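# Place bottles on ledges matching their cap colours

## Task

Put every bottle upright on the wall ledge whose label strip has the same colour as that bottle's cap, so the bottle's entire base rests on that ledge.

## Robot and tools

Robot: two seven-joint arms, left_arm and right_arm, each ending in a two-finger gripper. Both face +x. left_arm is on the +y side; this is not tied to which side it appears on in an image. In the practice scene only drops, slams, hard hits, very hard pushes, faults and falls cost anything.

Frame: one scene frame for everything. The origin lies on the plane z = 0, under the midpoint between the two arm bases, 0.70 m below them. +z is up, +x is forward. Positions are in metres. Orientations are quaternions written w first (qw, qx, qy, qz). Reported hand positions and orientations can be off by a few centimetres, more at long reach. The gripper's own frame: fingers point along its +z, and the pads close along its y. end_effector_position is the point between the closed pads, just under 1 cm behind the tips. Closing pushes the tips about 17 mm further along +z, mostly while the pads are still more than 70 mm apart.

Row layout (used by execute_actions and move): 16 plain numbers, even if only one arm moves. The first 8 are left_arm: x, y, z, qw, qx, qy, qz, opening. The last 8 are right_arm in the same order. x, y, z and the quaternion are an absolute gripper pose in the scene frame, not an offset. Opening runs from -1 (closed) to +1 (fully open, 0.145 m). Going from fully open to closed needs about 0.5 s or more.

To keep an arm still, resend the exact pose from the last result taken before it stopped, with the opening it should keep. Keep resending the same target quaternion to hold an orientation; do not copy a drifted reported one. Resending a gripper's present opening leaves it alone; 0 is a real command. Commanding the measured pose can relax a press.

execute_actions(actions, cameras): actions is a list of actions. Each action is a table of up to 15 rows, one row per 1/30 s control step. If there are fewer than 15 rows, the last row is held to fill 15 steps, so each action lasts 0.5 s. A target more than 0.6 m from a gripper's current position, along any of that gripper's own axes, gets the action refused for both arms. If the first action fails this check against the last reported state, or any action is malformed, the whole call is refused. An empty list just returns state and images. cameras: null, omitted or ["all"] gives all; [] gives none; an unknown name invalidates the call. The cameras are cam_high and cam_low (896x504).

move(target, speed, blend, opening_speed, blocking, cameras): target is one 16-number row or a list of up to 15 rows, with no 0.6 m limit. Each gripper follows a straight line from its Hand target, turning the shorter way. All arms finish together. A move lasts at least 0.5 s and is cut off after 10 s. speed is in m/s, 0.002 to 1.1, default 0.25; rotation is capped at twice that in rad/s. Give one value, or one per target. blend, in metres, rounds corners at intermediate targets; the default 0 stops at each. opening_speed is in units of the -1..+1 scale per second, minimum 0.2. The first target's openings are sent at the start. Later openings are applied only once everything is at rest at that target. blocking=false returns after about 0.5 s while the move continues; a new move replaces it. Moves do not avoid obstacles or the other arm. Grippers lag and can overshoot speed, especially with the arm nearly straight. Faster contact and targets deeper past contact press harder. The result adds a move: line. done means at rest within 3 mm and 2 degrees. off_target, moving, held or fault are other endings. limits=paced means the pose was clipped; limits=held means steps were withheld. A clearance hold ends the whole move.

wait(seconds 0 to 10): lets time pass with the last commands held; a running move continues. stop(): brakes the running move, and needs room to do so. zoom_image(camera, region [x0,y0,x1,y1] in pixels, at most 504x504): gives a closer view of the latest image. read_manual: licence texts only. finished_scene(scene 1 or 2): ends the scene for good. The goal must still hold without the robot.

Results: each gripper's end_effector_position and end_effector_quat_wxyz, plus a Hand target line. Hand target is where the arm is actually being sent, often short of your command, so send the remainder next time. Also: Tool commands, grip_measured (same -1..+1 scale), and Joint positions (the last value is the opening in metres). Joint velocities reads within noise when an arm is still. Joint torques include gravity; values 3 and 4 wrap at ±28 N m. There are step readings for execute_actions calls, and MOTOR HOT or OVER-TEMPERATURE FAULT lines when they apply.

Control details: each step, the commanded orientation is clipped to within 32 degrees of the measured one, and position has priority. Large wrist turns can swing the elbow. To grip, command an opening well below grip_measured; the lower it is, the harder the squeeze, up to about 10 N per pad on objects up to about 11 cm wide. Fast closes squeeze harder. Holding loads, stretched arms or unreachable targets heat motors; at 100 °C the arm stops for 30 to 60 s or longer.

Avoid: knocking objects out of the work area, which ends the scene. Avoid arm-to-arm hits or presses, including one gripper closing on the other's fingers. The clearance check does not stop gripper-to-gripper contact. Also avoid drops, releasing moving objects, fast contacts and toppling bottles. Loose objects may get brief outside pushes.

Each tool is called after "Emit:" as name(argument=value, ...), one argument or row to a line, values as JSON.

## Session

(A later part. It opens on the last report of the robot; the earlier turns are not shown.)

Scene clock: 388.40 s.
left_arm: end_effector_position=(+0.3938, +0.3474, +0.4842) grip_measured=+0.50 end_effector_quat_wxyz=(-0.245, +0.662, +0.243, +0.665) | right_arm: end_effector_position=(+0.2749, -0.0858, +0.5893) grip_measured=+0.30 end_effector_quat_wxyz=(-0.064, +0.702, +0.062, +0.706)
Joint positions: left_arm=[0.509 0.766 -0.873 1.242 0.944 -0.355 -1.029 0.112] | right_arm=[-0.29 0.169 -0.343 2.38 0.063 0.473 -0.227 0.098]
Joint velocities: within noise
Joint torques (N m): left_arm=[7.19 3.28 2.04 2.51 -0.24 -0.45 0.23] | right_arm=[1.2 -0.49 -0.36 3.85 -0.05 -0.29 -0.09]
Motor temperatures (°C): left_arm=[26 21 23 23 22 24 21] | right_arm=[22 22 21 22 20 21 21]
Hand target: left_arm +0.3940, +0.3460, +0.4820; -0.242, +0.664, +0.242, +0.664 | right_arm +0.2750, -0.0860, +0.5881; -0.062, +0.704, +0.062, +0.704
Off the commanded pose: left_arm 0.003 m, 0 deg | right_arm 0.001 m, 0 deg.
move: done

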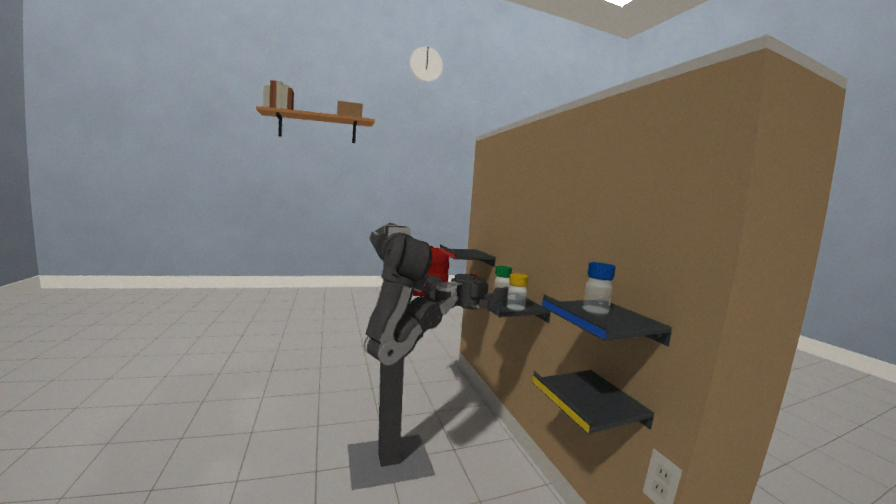

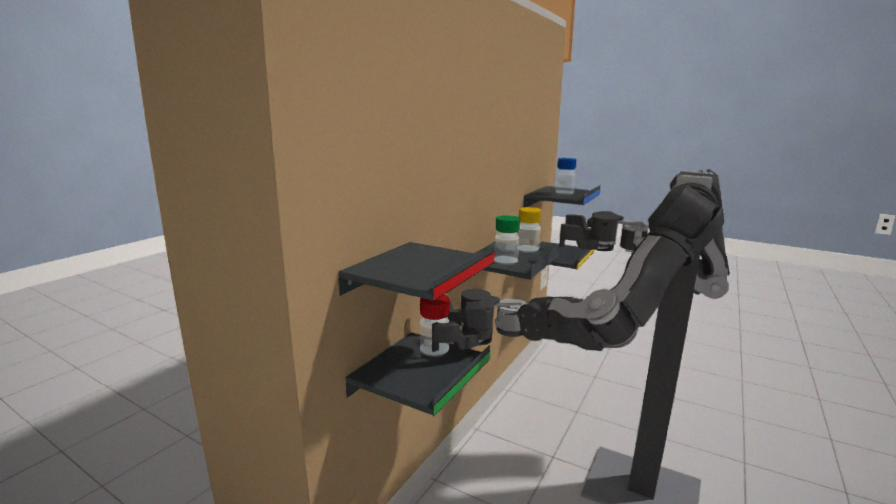

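Emit:
move(
  target=[0.394,0.346,0.484,-0.242,0.664,0.242,0.664,-1,0.368,-0.069,0.588,-0.062,0.704,0.062,0.704,0.3],
  speed=0.1,
  opening_speed=0.7,
)

Emit:
zoom_image(
  camera="cam_low",
  region=[380, 180, 620, 390],
)

Emit:
zoom_image(
  camera="cam_high",
  region=[460, 240, 560, 330],
)

Scene clock: 401.13 s.
left_arm: end_effector_position=(+0.3937, +0.3469, +0.4844) grip_measured=-0.29 end_effector_quat_wxyz=(-0.244, +0.663, +0.244, +0.665) | right_arm: end_effector_position=(+0.3681, -0.0690, +0.5886) grip_measured=+0.30 end_effector_quat_wxyz=(-0.061, +0.704, +0.062, +0.704)
Joint positions: left_arm=[0.509 0.767 -0.873 1.246 0.947 -0.354 -1.031 0.054] | right_arm=[0.159 0.068 -0.337 1.974 0.132 0.528 -0.218 0.098]
Joint velocities: within noise
Joint torques (N m): left_arm=[7.58 4.21 2.1 3.55 -0.27 -0.31 0.19] | right_arm=[3.47 -0.57 0.5 3.73 0.08 -0.54 0.1]
Motor temperatures (°C): left_arm=[27 21 23 22 22 24 21] | right_arm=[22 22 21 22 20 20 21]
Hand target: left_arm +0.3940, +0.3459, +0.4840; -0.242, +0.664, +0.242, +0.664 | right_arm +0.3680, -0.0690, +0.5881; -0.062, +0.704, +0.062, +0.704
Off the commanded pose: left_arm 0.001 m, 0 deg | right_arm 0.001 m, 0 deg.
move: done

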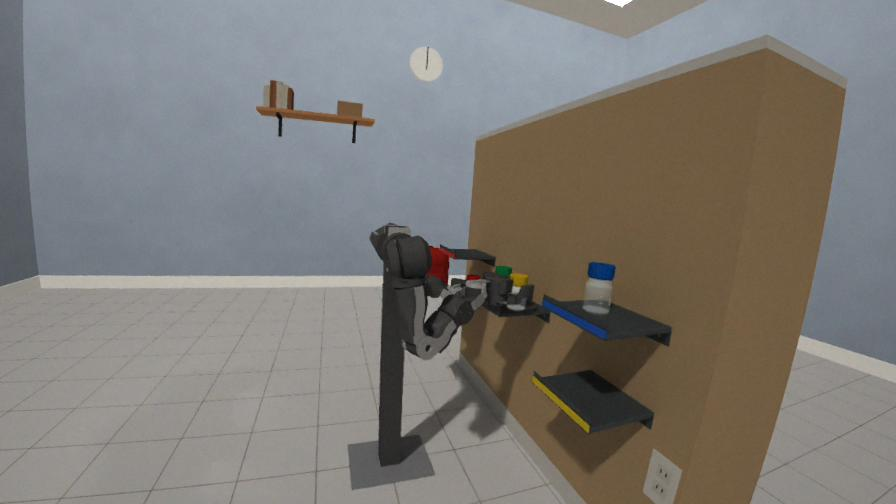

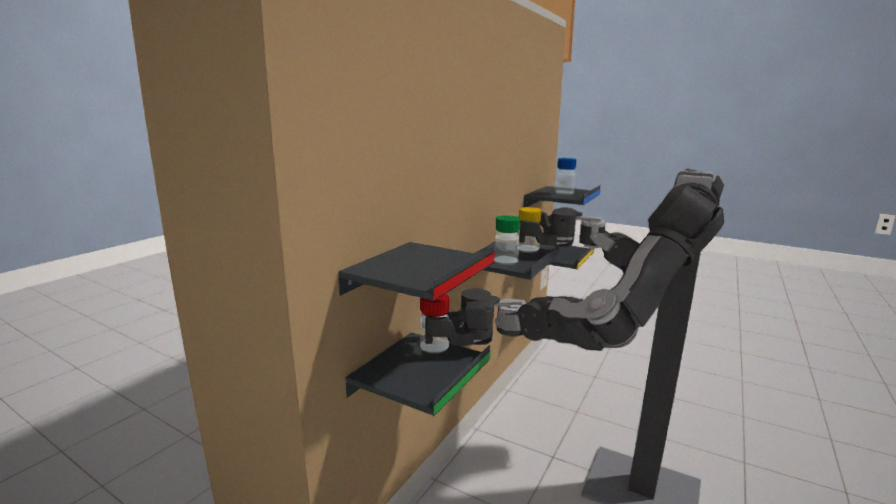

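Scaled by 2.100 from the camera's 896x504 image, which has a finer 1280x720 frame.

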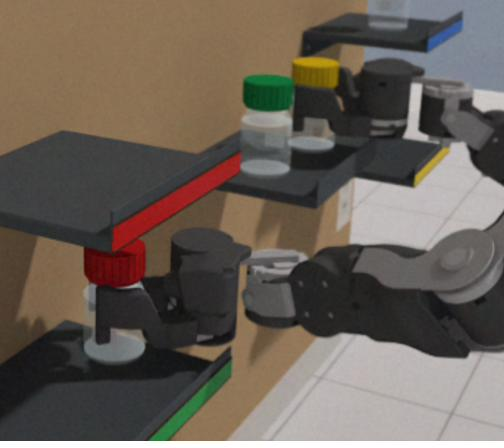

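Scaled by 5.040 from the camera's 896x504 image, which has a finer 1280x720 frame.

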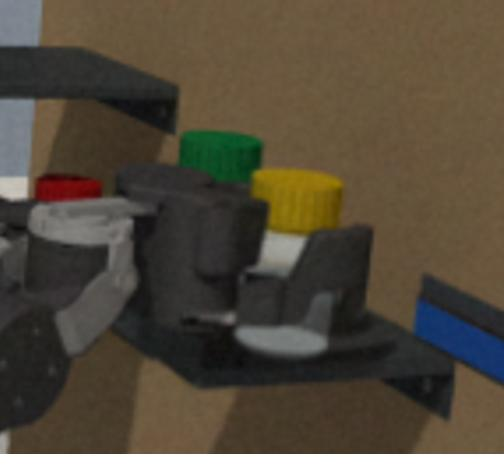

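Emit:
move(
  target=[
    [0.394,0.346,0.515,-0.242,0.664,0.242,0.664,-1,0.368,-0.069,0.588,-0.062,0.704,0.062,0.704,-1],
    [0.33,0.28,0.52,-0.242,0.664,0.242,0.664,-1,0.368,-0.069,0.588,-0.062,0.704,0.062,0.704,-1],
    [0.27,0.19,0.54,-0.242,0.664,0.242,0.664,-1,0.368,-0.069,0.588,-0.062,0.704,0.062,0.704,-1],
  ],
  speed=0.12,
  blend=[0.01,0.02,0],
  opening_speed=0.7,
)

Emit:
zoom_image(
  camera="cam_high",
  region=[460, 240, 560, 330],
)

Scene clock: 418.80 s.
left_arm: end_effector_position=(+0.2703, +0.1893, +0.5375) grip_measured=-0.29 end_effector_quat_wxyz=(-0.240, +0.668, +0.242, +0.661) | right_arm: end_effector_position=(+0.3681, -0.0691, +0.5886) grip_measured=-0.27 end_effector_quat_wxyz=(-0.061, +0.704, +0.062, +0.705)
Joint positions: left_arm=[0.05 0.446 -0.772 2.058 0.367 0.191 -1.579 0.054] | right_arm=[0.159 0.068 -0.337 1.974 0.133 0.528 -0.218 0.055]
Joint velocities: within noise
Joint torques (N m): left_arm=[4.1 0.86 1.03 5.48 -0.67 0.02 0.04] | right_arm=[3.71 -0.73 0.44 3.81 0.07 -0.55 0.1]
Motor temperatures (°C): left_arm=[27 22 23 23 22 24 21] | right_arm=[22 22 21 22 20 21 21]
Hand target: left_arm +0.2700, +0.1900, +0.5399; -0.242, +0.664, +0.242, +0.664 | right_arm +0.3680, -0.0690, +0.5880; -0.062, +0.704, +0.062, +0.704
Off the commanded pose: left_arm 0.003 m, 1 deg | right_arm 0.001 m, 0 deg.
joint sent to its limit (left arm) — joint 7 (wrist yaw), lower limit. The joint targets still meet the commanded pose.
move: done; blend cut to 0 m at target 1

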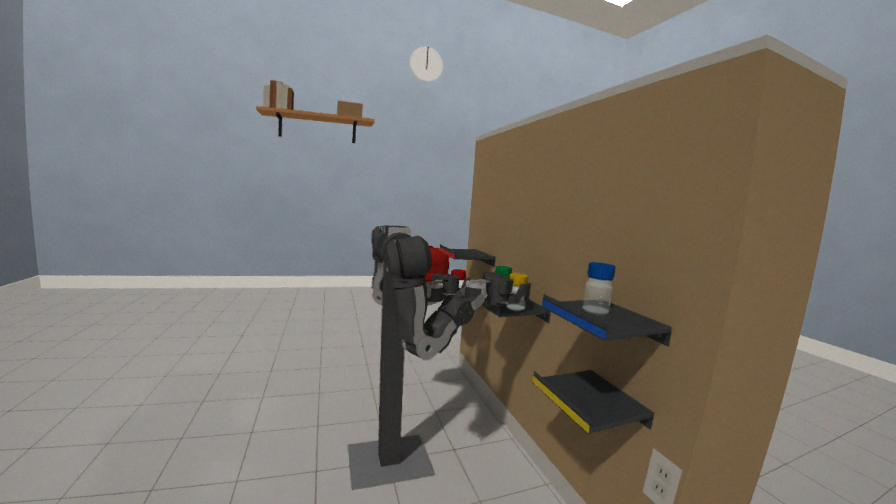

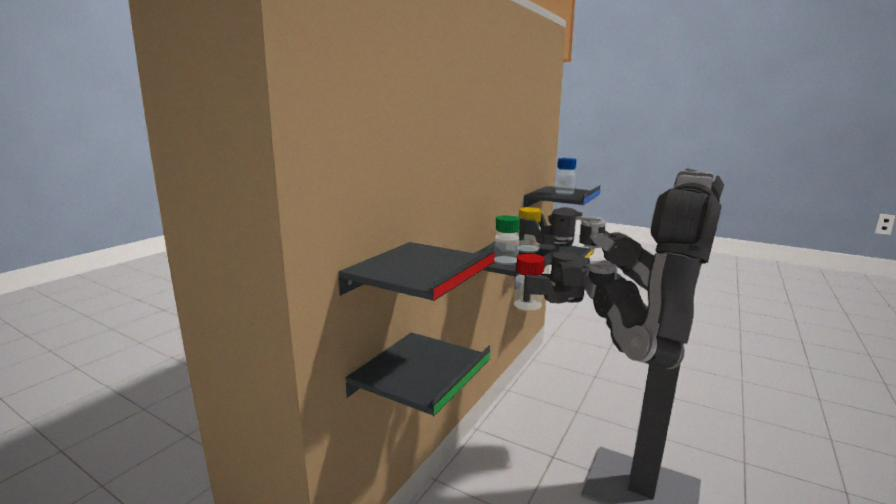

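Scaled by 5.040 from the camera's 896x504 image, which has a finer 1280x720 frame.

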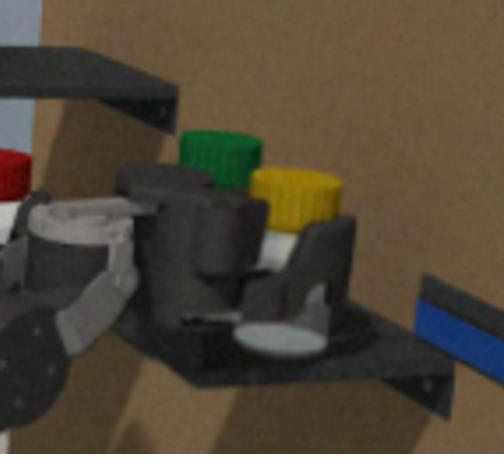

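Emit:
move(
  target=[
    [0.275,0.19,0.66,-0.242,0.664,0.242,0.664,-1,0.368,-0.069,0.635,-0.062,0.704,0.062,0.704,-1],
    [0.30,0.19,0.735,-0.242,0.664,0.242,0.664,-1,0.36,-0.20,0.62,0.061,0.704,-0.061,0.704,-1],
    [0.34,0.24,0.735,-0.242,0.664,0.242,0.664,-1,0.33,-0.205,0.52,0.182,0.683,-0.182,0.683,-1],
    [0.383,0.37,0.722,-0.242,0.664,0.242,0.664,-1,0.33,-0.215,0.51,0.242,0.664,-0.242,0.664,-1],
  ],
  speed=0.14,
  blend=[0.01,0.01,0.02,0],
)

Emit:
zoom_image(
  camera="cam_low",
  region=[320, 130, 620, 400],
)

Emit:
zoom_image(
  camera="cam_high",
  region=[430, 210, 680, 430],
)

Scene clock: 443.00 s.
left_arm: end_effector_position=(+0.3822, +0.3717, +0.7212) grip_measured=-0.29 end_effector_quat_wxyz=(-0.244, +0.666, +0.244, +0.661) | right_arm: end_effector_position=(+0.3296, -0.2156, +0.5073) grip_measured=-0.27 end_effector_quat_wxyz=(+0.241, +0.669, -0.242, +0.660)
Joint positions: left_arm=[0.784 0.971 -0.344 1.732 1.192 0.559 -1.095 0.054] | right_arm=[-0.045 -0.177 -0.051 1.745 -0.174 0.148 -0.717 0.055]
Joint velocities: within noise
Joint torques (N m): left_arm=[7.71 3.63 2.04 2.56 -0.47 -0.55 0.23] | right_arm=[4.02 -1.09 -1.98 4.01 -0.49 -0.67 -0.15]
Motor temperatures (°C): left_arm=[26 21 23 23 23 24 21] | right_arm=[22 22 21 22 20 21 21]
Hand target: left_arm +0.3830, +0.3701, +0.7219; -0.242, +0.664, +0.242, +0.664 | right_arm +0.3300, -0.2149, +0.5100; +0.242, +0.664, -0.242, +0.664
Off the commanded pose: left_arm 0.002 m, 1 deg | right_arm 0.003 m, 1 deg.
move: done

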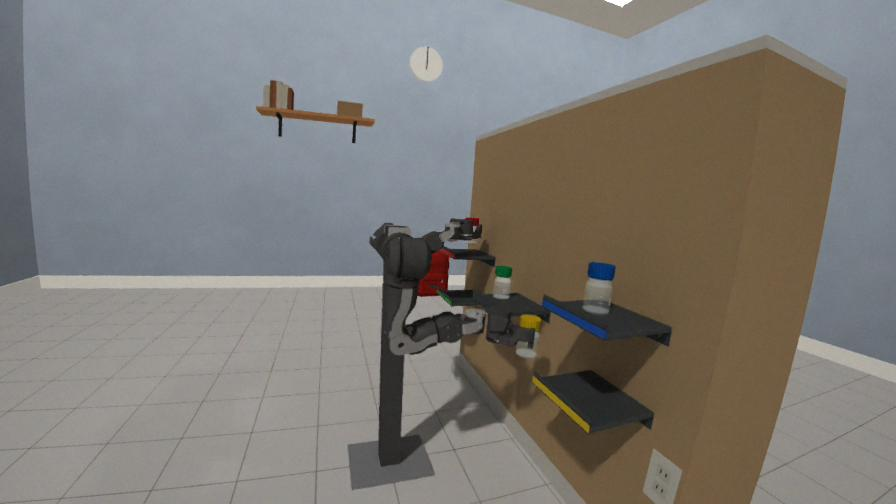

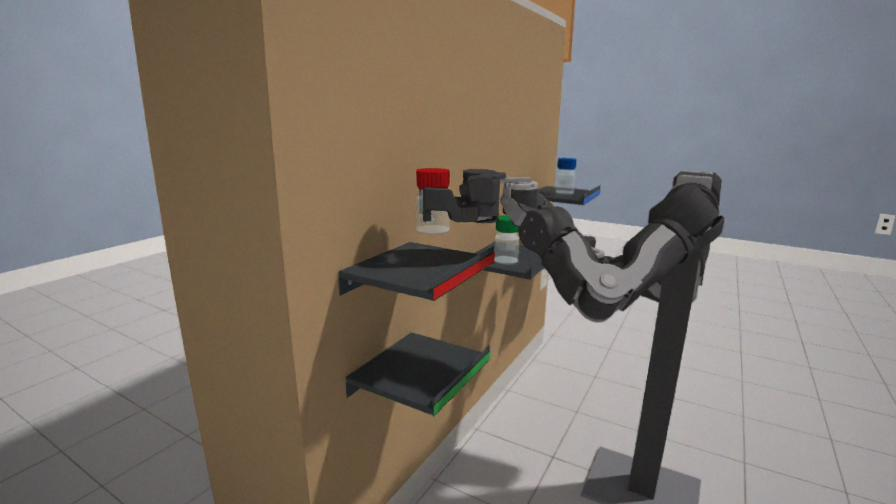

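Scaled by 1.680 from the camera's 896x504 image, which has a finer 1280x720 frame.

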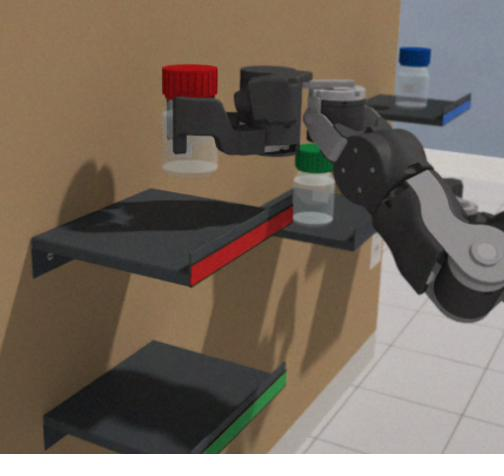

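Scaled by 2.016 from the camera's 896x504 image, which has a finer 1280x720 frame.

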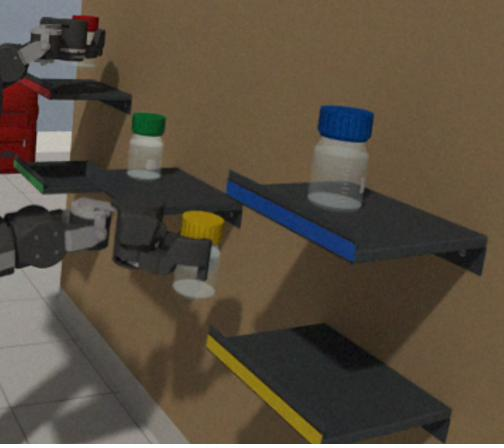

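Emit:
move(
  target=[
    [0.38,0.39,0.722,-0.242,0.664,0.242,0.664,-1,0.345,-0.28,0.515,0.242,0.664,-0.242,0.664,-1],
    [0.38,0.412,0.705,-0.242,0.664,0.242,0.664,-1,0.378,-0.385,0.508,0.242,0.664,-0.242,0.664,-1],
  ],
  speed=0.1,
  blend=[0.02,0],
)

Emit:
zoom_image(
  camera="cam_low",
  region=[320, 130, 520, 310],
)

Emit:
zoom_image(
  camera="cam_high",
  region=[510, 290, 670, 440],
)

Scene clock: 462.17 s.
left_arm: end_effector_position=(+0.3804, +0.4109, +0.7032) grip_measured=-0.29 end_effector_quat_wxyz=(-0.242, +0.667, +0.242, +0.661) | right_arm: end_effector_position=(+0.3766, -0.3862, +0.5054) grip_measured=-0.27 end_effector_quat_wxyz=(+0.244, +0.668, -0.245, +0.659)
Joint positions: left_arm=[0.678 1.109 -0.331 1.64 1.22 0.408 -0.927 0.054] | right_arm=[0.221 0.3 0.241 1.354 0.232 0.087 -0.415 0.055]
Joint velocities: within noise
Joint torques (N m): left_arm=[6.79 5.92 3.38 1.88 -0.38 -0.67 0.23] | right_arm=[5.34 3.94 0.28 4.16 -0.16 -0.77 0.18]
Motor temperatures (°C): left_arm=[27 22 23 23 22 24 21] | right_arm=[23 22 21 22 20 21 21]
Hand target: left_arm +0.3800, +0.4120, +0.7050; -0.242, +0.664, +0.242, +0.664 | right_arm +0.3779, -0.3851, +0.5079; +0.242, +0.664, -0.242, +0.664
Off the commanded pose: left_arm 0.002 m, 0 deg | right_arm 0.003 m, 1 deg.
move: done

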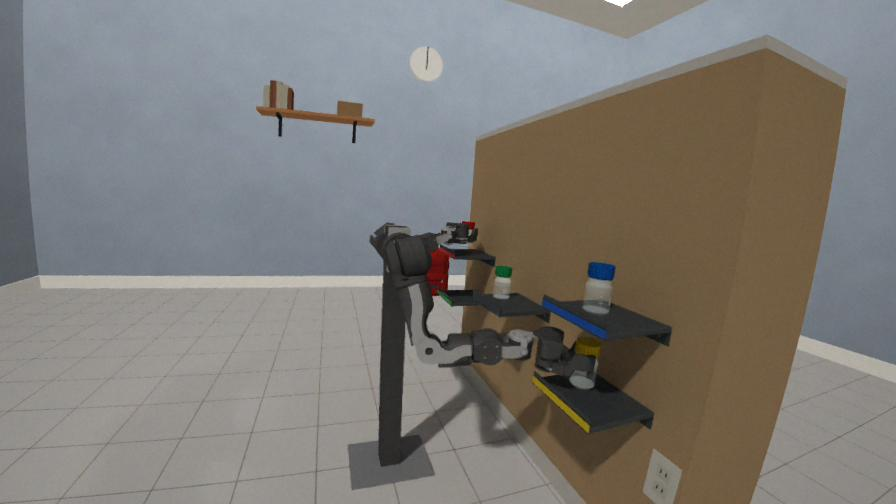

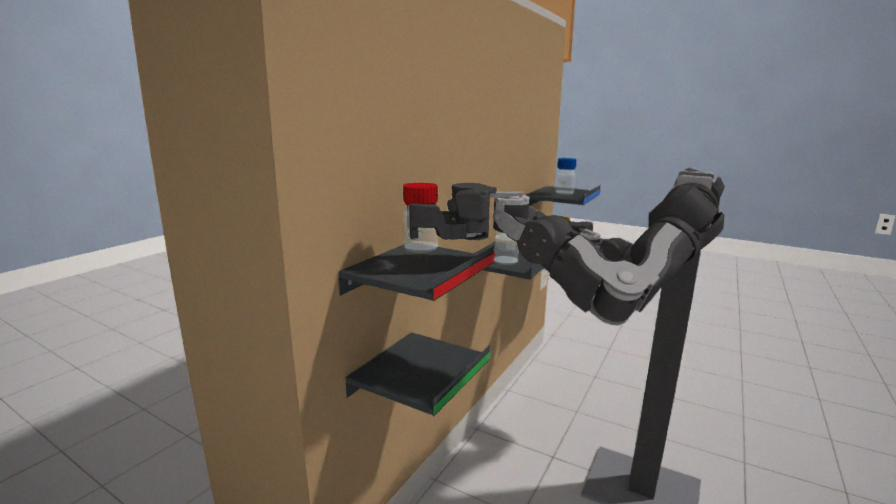

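Scaled by 2.520 from the camera's 896x504 image, which has a finer 1280x720 frame.

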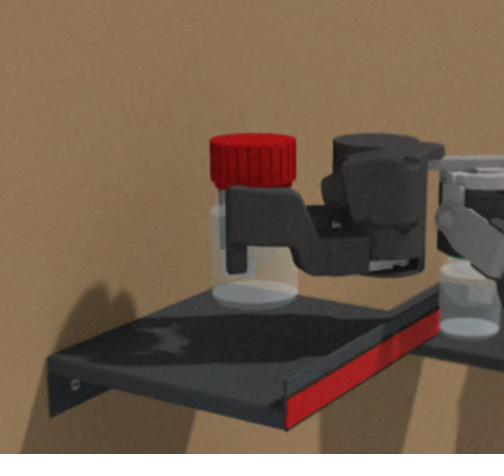

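Scaled by 3.150 from the camera's 896x504 image, which has a finer 1280x720 frame.

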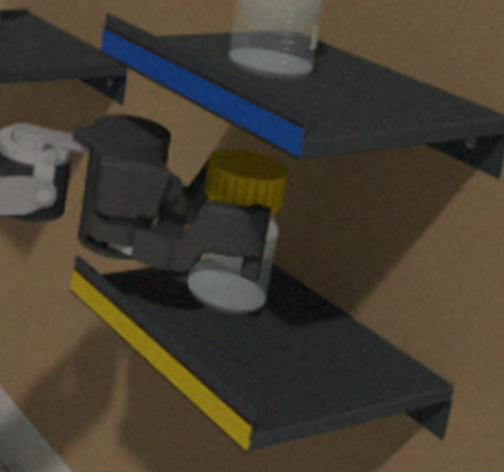

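Emit:
move(
  target=[
    [0.378,0.422,0.695,-0.242,0.664,0.242,0.664,-1,0.375,-0.39,0.492,0.242,0.664,-0.242,0.664,-1],
    [0.378,0.422,0.683,-0.242,0.664,0.242,0.664,-1,0.375,-0.39,0.482,0.242,0.664,-0.242,0.664,-1],
  ],
  speed=0.035,
)

Emit:
zoom_image(
  camera="cam_low",
  region=[320, 130, 520, 310],
)

Emit:
zoom_image(
  camera="cam_high",
  region=[510, 290, 670, 440],
)

Scene clock: 476.50 s.
left_arm: end_effector_position=(+0.3780, +0.4213, +0.6813) grip_measured=-0.29 end_effector_quat_wxyz=(-0.241, +0.667, +0.243, +0.661) | right_arm: end_effector_position=(+0.3758, -0.3908, +0.4916) grip_measured=-0.27 end_effector_quat_wxyz=(+0.247, +0.653, -0.238, +0.675)
Joint positions: left_arm=[0.577 1.143 -0.324 1.617 1.221 0.301 -0.884 0.054] | right_arm=[0.219 0.301 0.241 1.254 0.217 -0.056 -0.387 0.055]
Joint velocities: within noise
Joint torques (N m): left_arm=[6.74 6.21 3.14 1.81 -0.46 -0.68 0.22] | right_arm=[3.81 2.52 1.01 2.48 0.22 0.03 0.14]
Motor temperatures (°C): left_arm=[27 23 24 22 22 24 21] | right_arm=[23 22 21 22 20 21 21]
Hand target: left_arm +0.3780, +0.4220, +0.6830; -0.242, +0.664, +0.242, +0.664 | right_arm +0.3748, -0.3899, +0.4820; +0.242, +0.664, -0.242, +0.664
Off the commanded pose: left_arm 0.002 m, 1 deg | right_arm 0.010 m, 2 deg.
move: off_target (right_arm)

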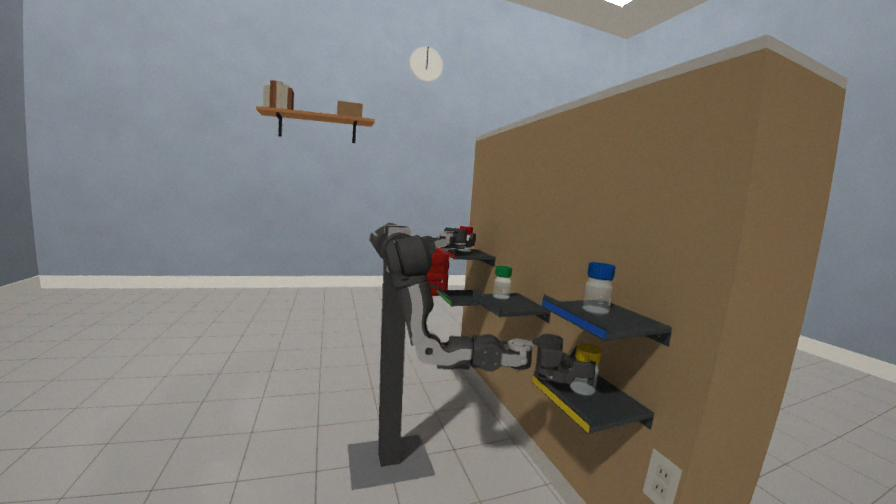

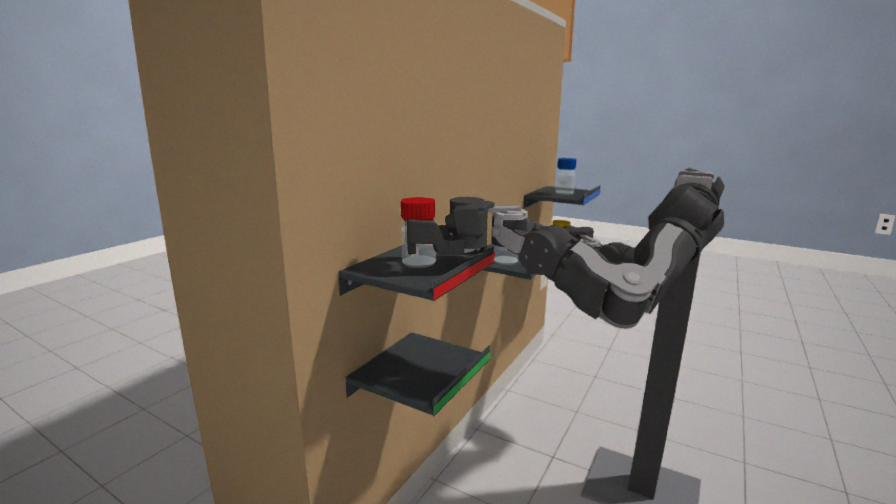

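Scaled by 2.520 from the camera's 896x504 image, which has a finer 1280x720 frame.

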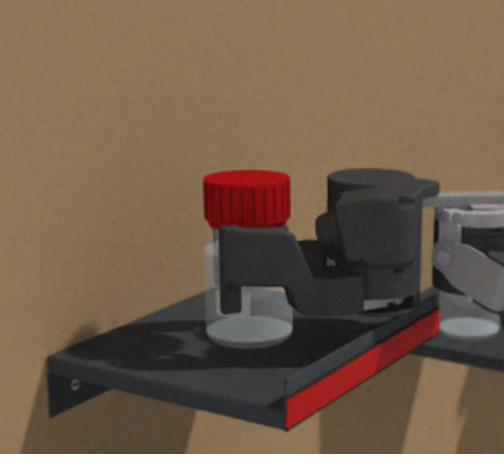

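Scaled by 3.150 from the camera's 896x504 image, which has a finer 1280x720 frame.

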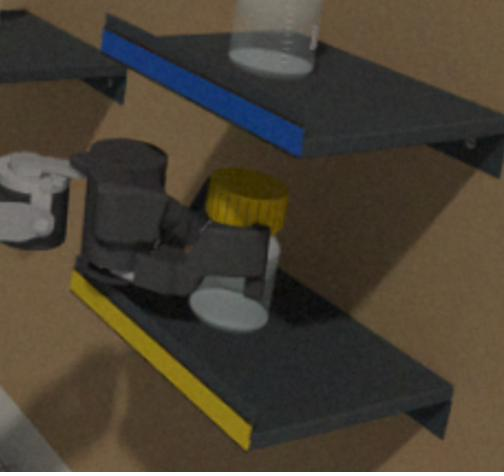

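Emit:
move(
  target=[0.378,0.422,0.677,-0.242,0.664,0.242,0.664,-1,0.375,-0.39,0.491,0.242,0.664,-0.242,0.664,-1],
  speed=0.035,
)

Emit:
zoom_image(
  camera="cam_high",
  region=[530, 330, 630, 430],
)

Emit:
zoom_image(
  camera="cam_low",
  region=[320, 180, 500, 310],
)

Scene clock: 491.53 s.
left_arm: end_effector_position=(+0.3777, +0.4216, +0.6785) grip_measured=-0.29 end_effector_quat_wxyz=(-0.241, +0.664, +0.244, +0.664) | right_arm: end_effector_position=(+0.3757, -0.3900, +0.4928) grip_measured=-0.27 end_effector_quat_wxyz=(+0.244, +0.662, -0.240, +0.667)
Joint positions: left_arm=[0.561 1.143 -0.324 1.616 1.213 0.275 -0.882 0.054] | right_arm=[0.216 0.301 0.245 1.281 0.225 -0.007 -0.387 0.055]
Joint velocities: within noise
Joint torques (N m): left_arm=[5.92 5.97 2.71 1.58 -0.39 -0.61 0.23] | right_arm=[4.23 3.55 1.28 4.7 0.04 -0.22 0.04]
Motor temperatures (°C): left_arm=[27 23 24 22 22 25 21] | right_arm=[23 22 21 22 20 21 21]
Hand target: left_arm +0.3780, +0.4220, +0.6771; -0.242, +0.664, +0.242, +0.664 | right_arm +0.3750, -0.3901, +0.4910; +0.242, +0.664, -0.242, +0.664
Off the commanded pose: left_arm 0.002 m, 0 deg | right_arm 0.002 m, 1 deg.
move: done

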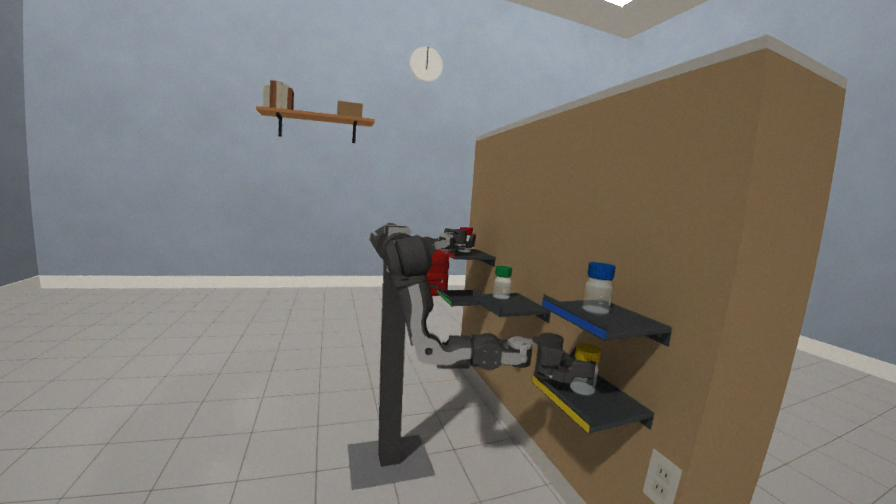

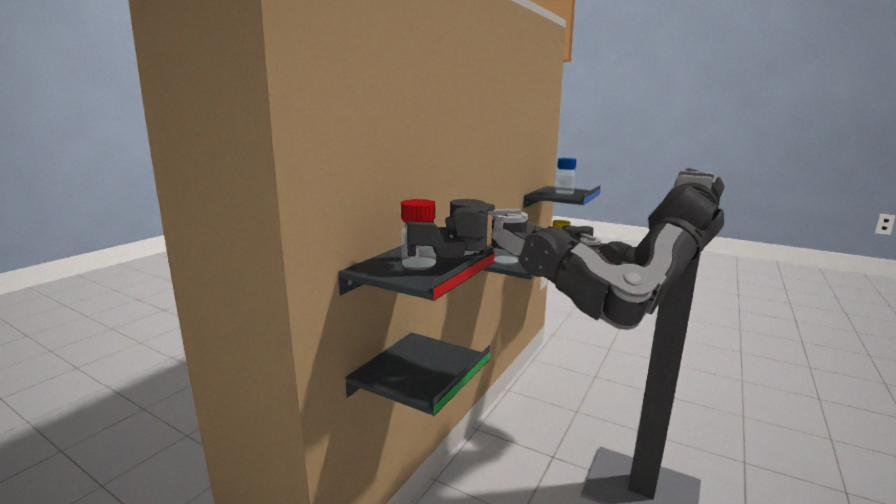

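Scaled by 5.040 from the camera's 896x504 image, which has a finer 1280x720 frame.

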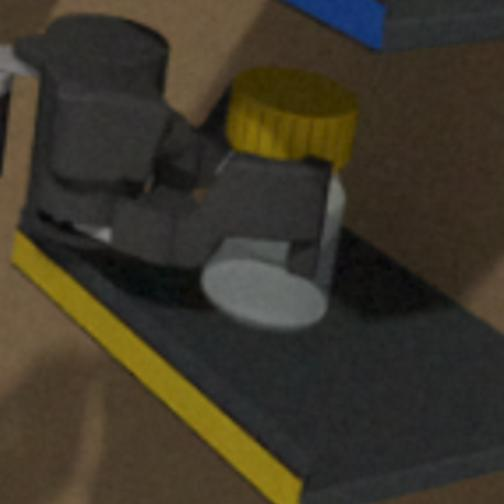

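Scaled by 2.800 from the camera's 896x504 image, which has a finer 1280x720 frame.

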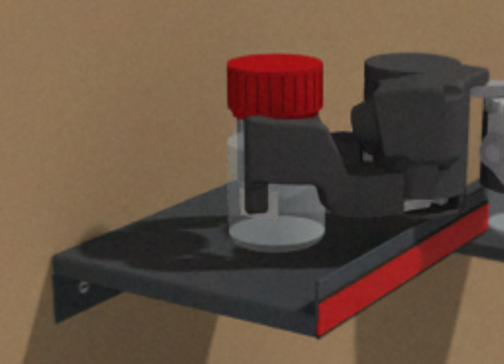

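Emit:
move(
  target=[0.378,0.422,0.678,-0.242,0.664,0.242,0.664,0.05,0.375,-0.39,0.492,0.242,0.664,-0.242,0.664,0.05],
  speed=0.035,
  opening_speed=0.5,
)

Emit:
zoom_image(
  camera="cam_high",
  region=[530, 330, 630, 430],
)

Emit:
zoom_image(
  camera="cam_low",
  region=[320, 180, 500, 310],
)

Scene clock: 507.57 s.
left_arm: end_effector_position=(+0.3777, +0.4216, +0.6787) grip_measured=+0.05 end_effector_quat_wxyz=(-0.242, +0.664, +0.243, +0.665) | right_arm: end_effector_position=(+0.3758, -0.3897, +0.4926) grip_measured=+0.05 end_effector_quat_wxyz=(+0.242, +0.663, -0.241, +0.666)
Joint positions: left_arm=[0.561 1.143 -0.324 1.616 1.211 0.275 -0.882 0.079] | right_arm=[0.216 0.301 0.245 1.284 0.229 0 -0.387 0.079]
Joint velocities: within noise
Joint torques (N m): left_arm=[6.66 5.97 2.86 1.66 -0.3 -0.48 0.21] | right_arm=[4.15 3.73 1.2 4.82 -0.04 -0.3 0]
Motor temperatures (°C): left_arm=[27 24 24 22 22 25 21] | right_arm=[23 23 21 22 20 20 21]
Hand target: left_arm +0.3780, +0.4220, +0.6781; -0.242, +0.664, +0.242, +0.664 | right_arm +0.3750, -0.3900, +0.4920; +0.242, +0.664, -0.242, +0.664
Off the commanded pose: left_arm 0.001 m, 0 deg | right_arm 0.001 m, 0 deg.
move: done

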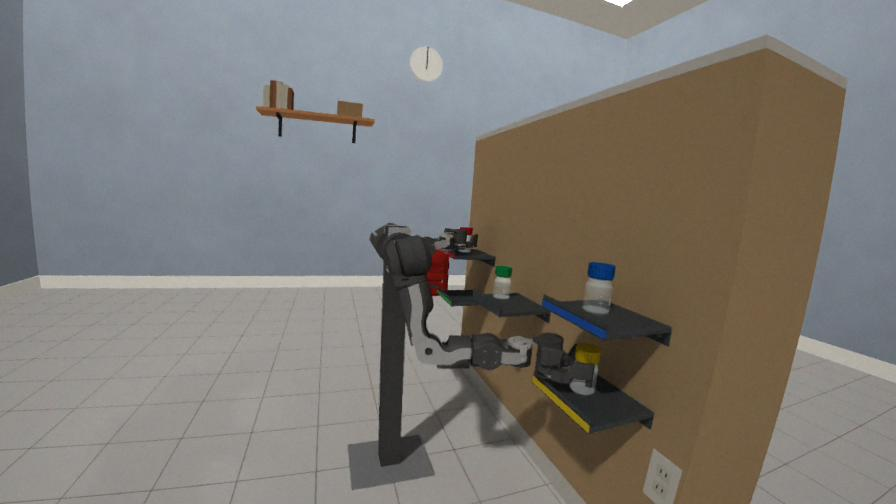

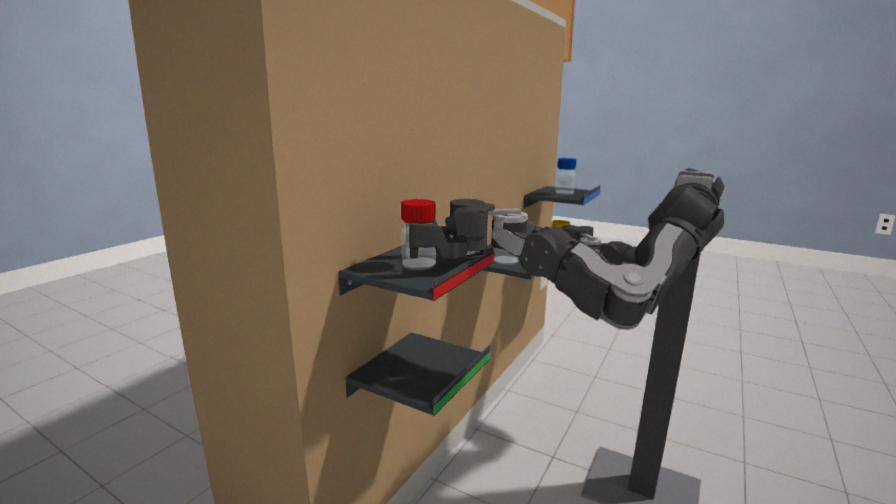

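Scaled by 5.040 from the camera's 896x504 image, which has a finer 1280x720 frame.

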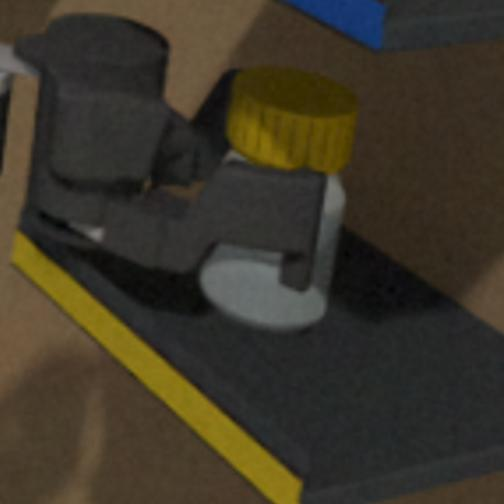

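Scaled by 2.800 from the camera's 896x504 image, which has a finer 1280x720 frame.

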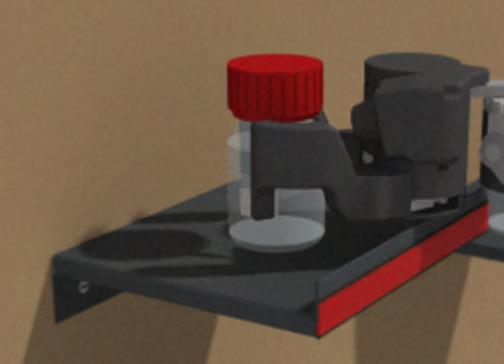

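Emit:
move(
  target=[
    [0.364,0.41,0.682,-0.242,0.664,0.242,0.664,0.3,0.362,-0.379,0.494,0.242,0.664,-0.242,0.664,0.3],
    [0.285,0.344,0.685,-0.242,0.664,0.242,0.664,0.3,0.285,-0.315,0.497,0.242,0.664,-0.242,0.664,0.3],
    [0.24,0.26,0.62,-0.183,0.683,0.183,0.683,0.3,0.25,-0.23,0.45,0.183,0.683,-0.183,0.683,0.3],
    [0.24,0.14,0.52,-0.061,0.704,0.061,0.704,0.3,0.25,-0.22,0.45,0.183,0.683,-0.183,0.683,0.3],
    [0.265,0.045,0.588,0,0.707,0,0.707,0.3,0.25,-0.22,0.45,0.183,0.683,-0.183,0.683,0.3],
  ],
  speed=[0.05,0.12,0.2,0.2,0.2],
  blend=[0,0.01,0.03,0.03,0],
)

Emit:
zoom_image(
  camera="cam_high",
  region=[430, 210, 680, 430],
)

Emit:
zoom_image(
  camera="cam_low",
  region=[320, 180, 620, 420],
)

Scene clock: 528.77 s.
left_arm: end_effector_position=(+0.2650, +0.0458, +0.5905) grip_measured=+0.30 end_effector_quat_wxyz=(+0.001, +0.704, +0.003, +0.710) | right_arm: end_effector_position=(+0.2503, -0.2207, +0.4511) grip_measured=+0.30 end_effector_quat_wxyz=(+0.183, +0.683, -0.183, +0.683)
Joint positions: left_arm=[0.181 0.345 -1.059 2.275 0.359 0.454 -1.23 0.098] | right_arm=[-0.478 -0.072 -0.011 1.811 -0.071 -0.239 -0.518 0.098]
Joint velocities: within noise
Joint torques (N m): left_arm=[3.02 -0.8 0.21 3.56 -0.27 -0.18 0.11] | right_arm=[0.59 -0.57 -0.8 3.48 -0.23 -0.51 -0.02]
Motor temperatures (°C): left_arm=[27 24 25 22 22 24 21] | right_arm=[23 23 21 23 20 21 21]
Hand target: left_arm +0.2650, +0.0450, +0.5880; +0.000, +0.707, +0.000, +0.707 | right_arm +0.2500, -0.2200, +0.4501; +0.183, +0.683, -0.183, +0.683
Off the commanded pose: left_arm 0.003 m, 1 deg | right_arm 0.001 m, 0 deg.
move: done

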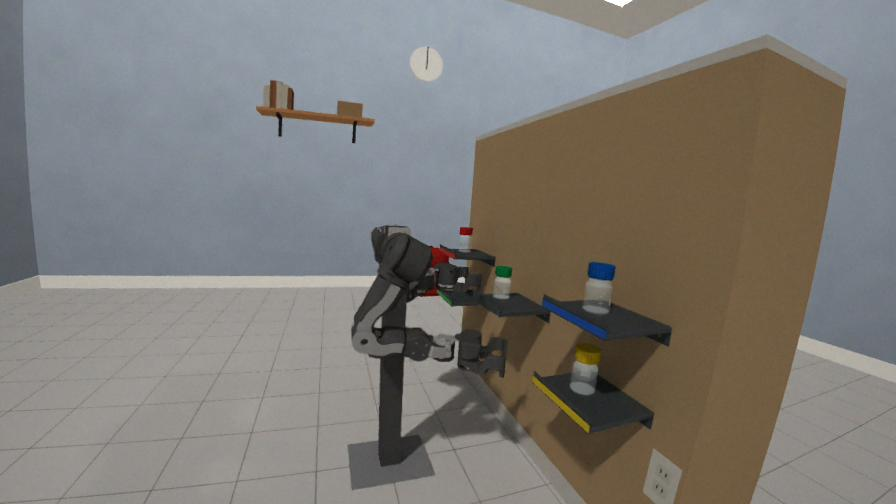

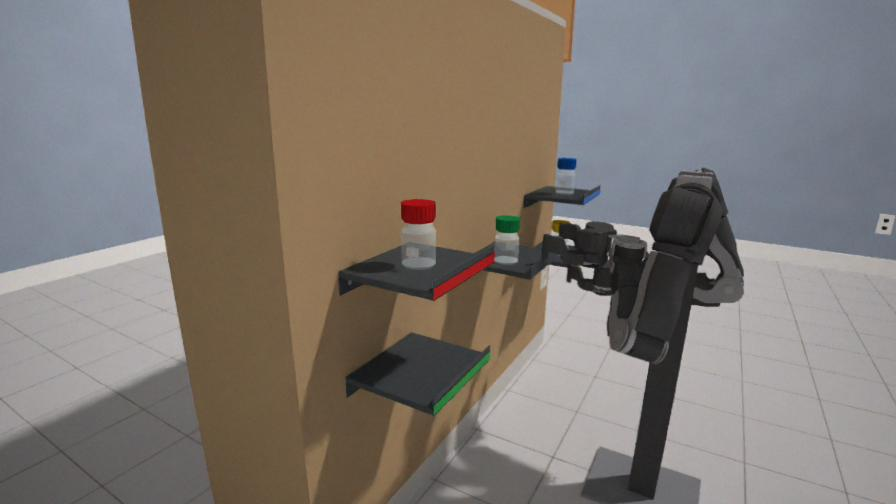

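Scaled by 2.016 from the camera's 896x504 image, which has a finer 1280x720 frame.

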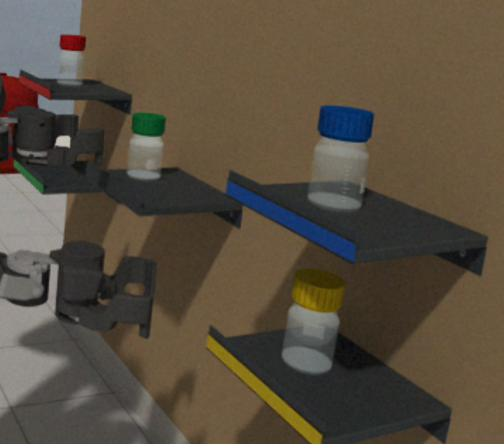

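Scaled by 1.680 from the camera's 896x504 image, which has a finer 1280x720 frame.

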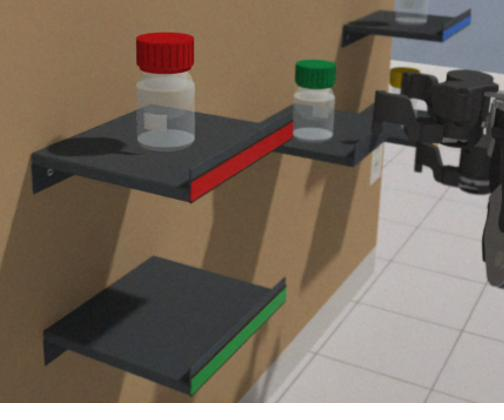

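Emit:
move(
  target=[
    [0.30,0.045,0.588,0,0.707,0,0.707,0.5,0.25,-0.22,0.45,0.183,0.683,-0.183,0.683,0.3],
    [0.382,0.045,0.588,0,0.707,0,0.707,0.5,0.25,-0.22,0.45,0.183,0.683,-0.183,0.683,0.3],
  ],
  speed=0.12,
)

Emit:
zoom_image(
  camera="cam_high",
  region=[430, 230, 560, 340],
)

Emit:
zoom_image(
  camera="cam_low",
  region=[440, 180, 620, 310],
)

Scene clock: 539.13 s.
left_arm: end_effector_position=(+0.3819, +0.0462, +0.5899) grip_measured=+0.50 end_effector_quat_wxyz=(-0.002, +0.705, +0.002, +0.709) | right_arm: end_effector_position=(+0.2503, -0.2207, +0.4511) grip_measured=+0.30 end_effector_quat_wxyz=(+0.183, +0.683, -0.183, +0.683)
Joint positions: left_arm=[0.524 0.275 -0.865 1.826 0.601 0.356 -0.984 0.112] | right_arm=[-0.478 -0.072 -0.011 1.811 -0.071 -0.239 -0.518 0.098]
Joint velocities: within noise
Joint torques (N m): left_arm=[6.79 -0.91 1.24 3.66 -0.24 -0.49 0.23] | right_arm=[0.51 -0.36 -0.75 3.54 -0.25 -0.5 -0.03]
Motor temperatures (°C): left_arm=[26 23 24 22 22 24 21] | right_arm=[22 22 21 22 20 21 21]
Hand target: left_arm +0.3820, +0.0451, +0.5880; +0.000, +0.707, +0.000, +0.707 | right_arm +0.2500, -0.2200, +0.4501; +0.183, +0.683, -0.183, +0.683
Off the commanded pose: left_arm 0.002 m, 0 deg | right_arm 0.001 m, 0 deg.
move: done

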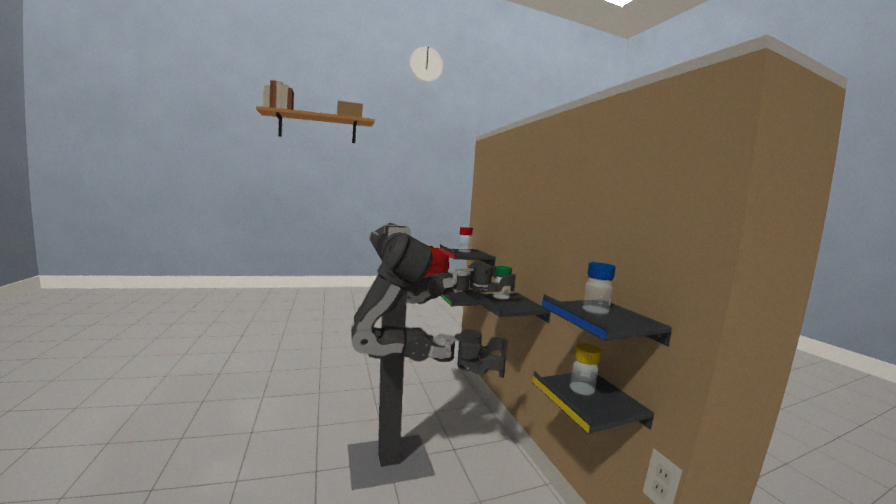

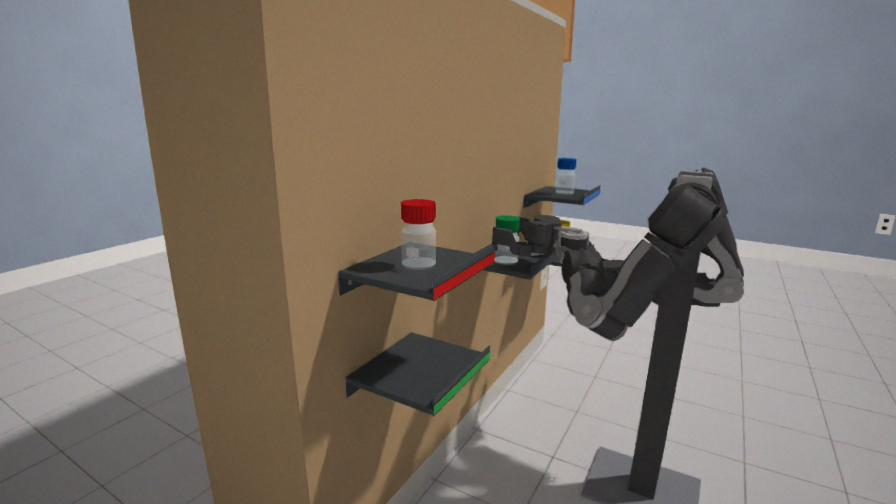

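Scaled by 3.877 from the camera's 896x504 image, which has a finer 1280x720 frame.

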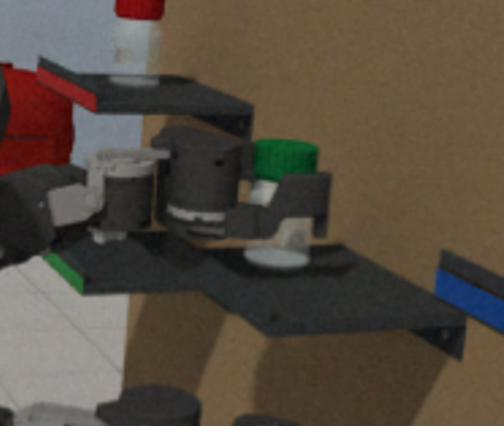

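Scaled by 2.800 from the camera's 896x504 image, which has a finer 1280x720 frame.

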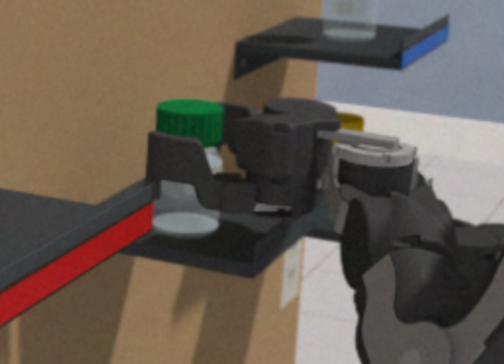

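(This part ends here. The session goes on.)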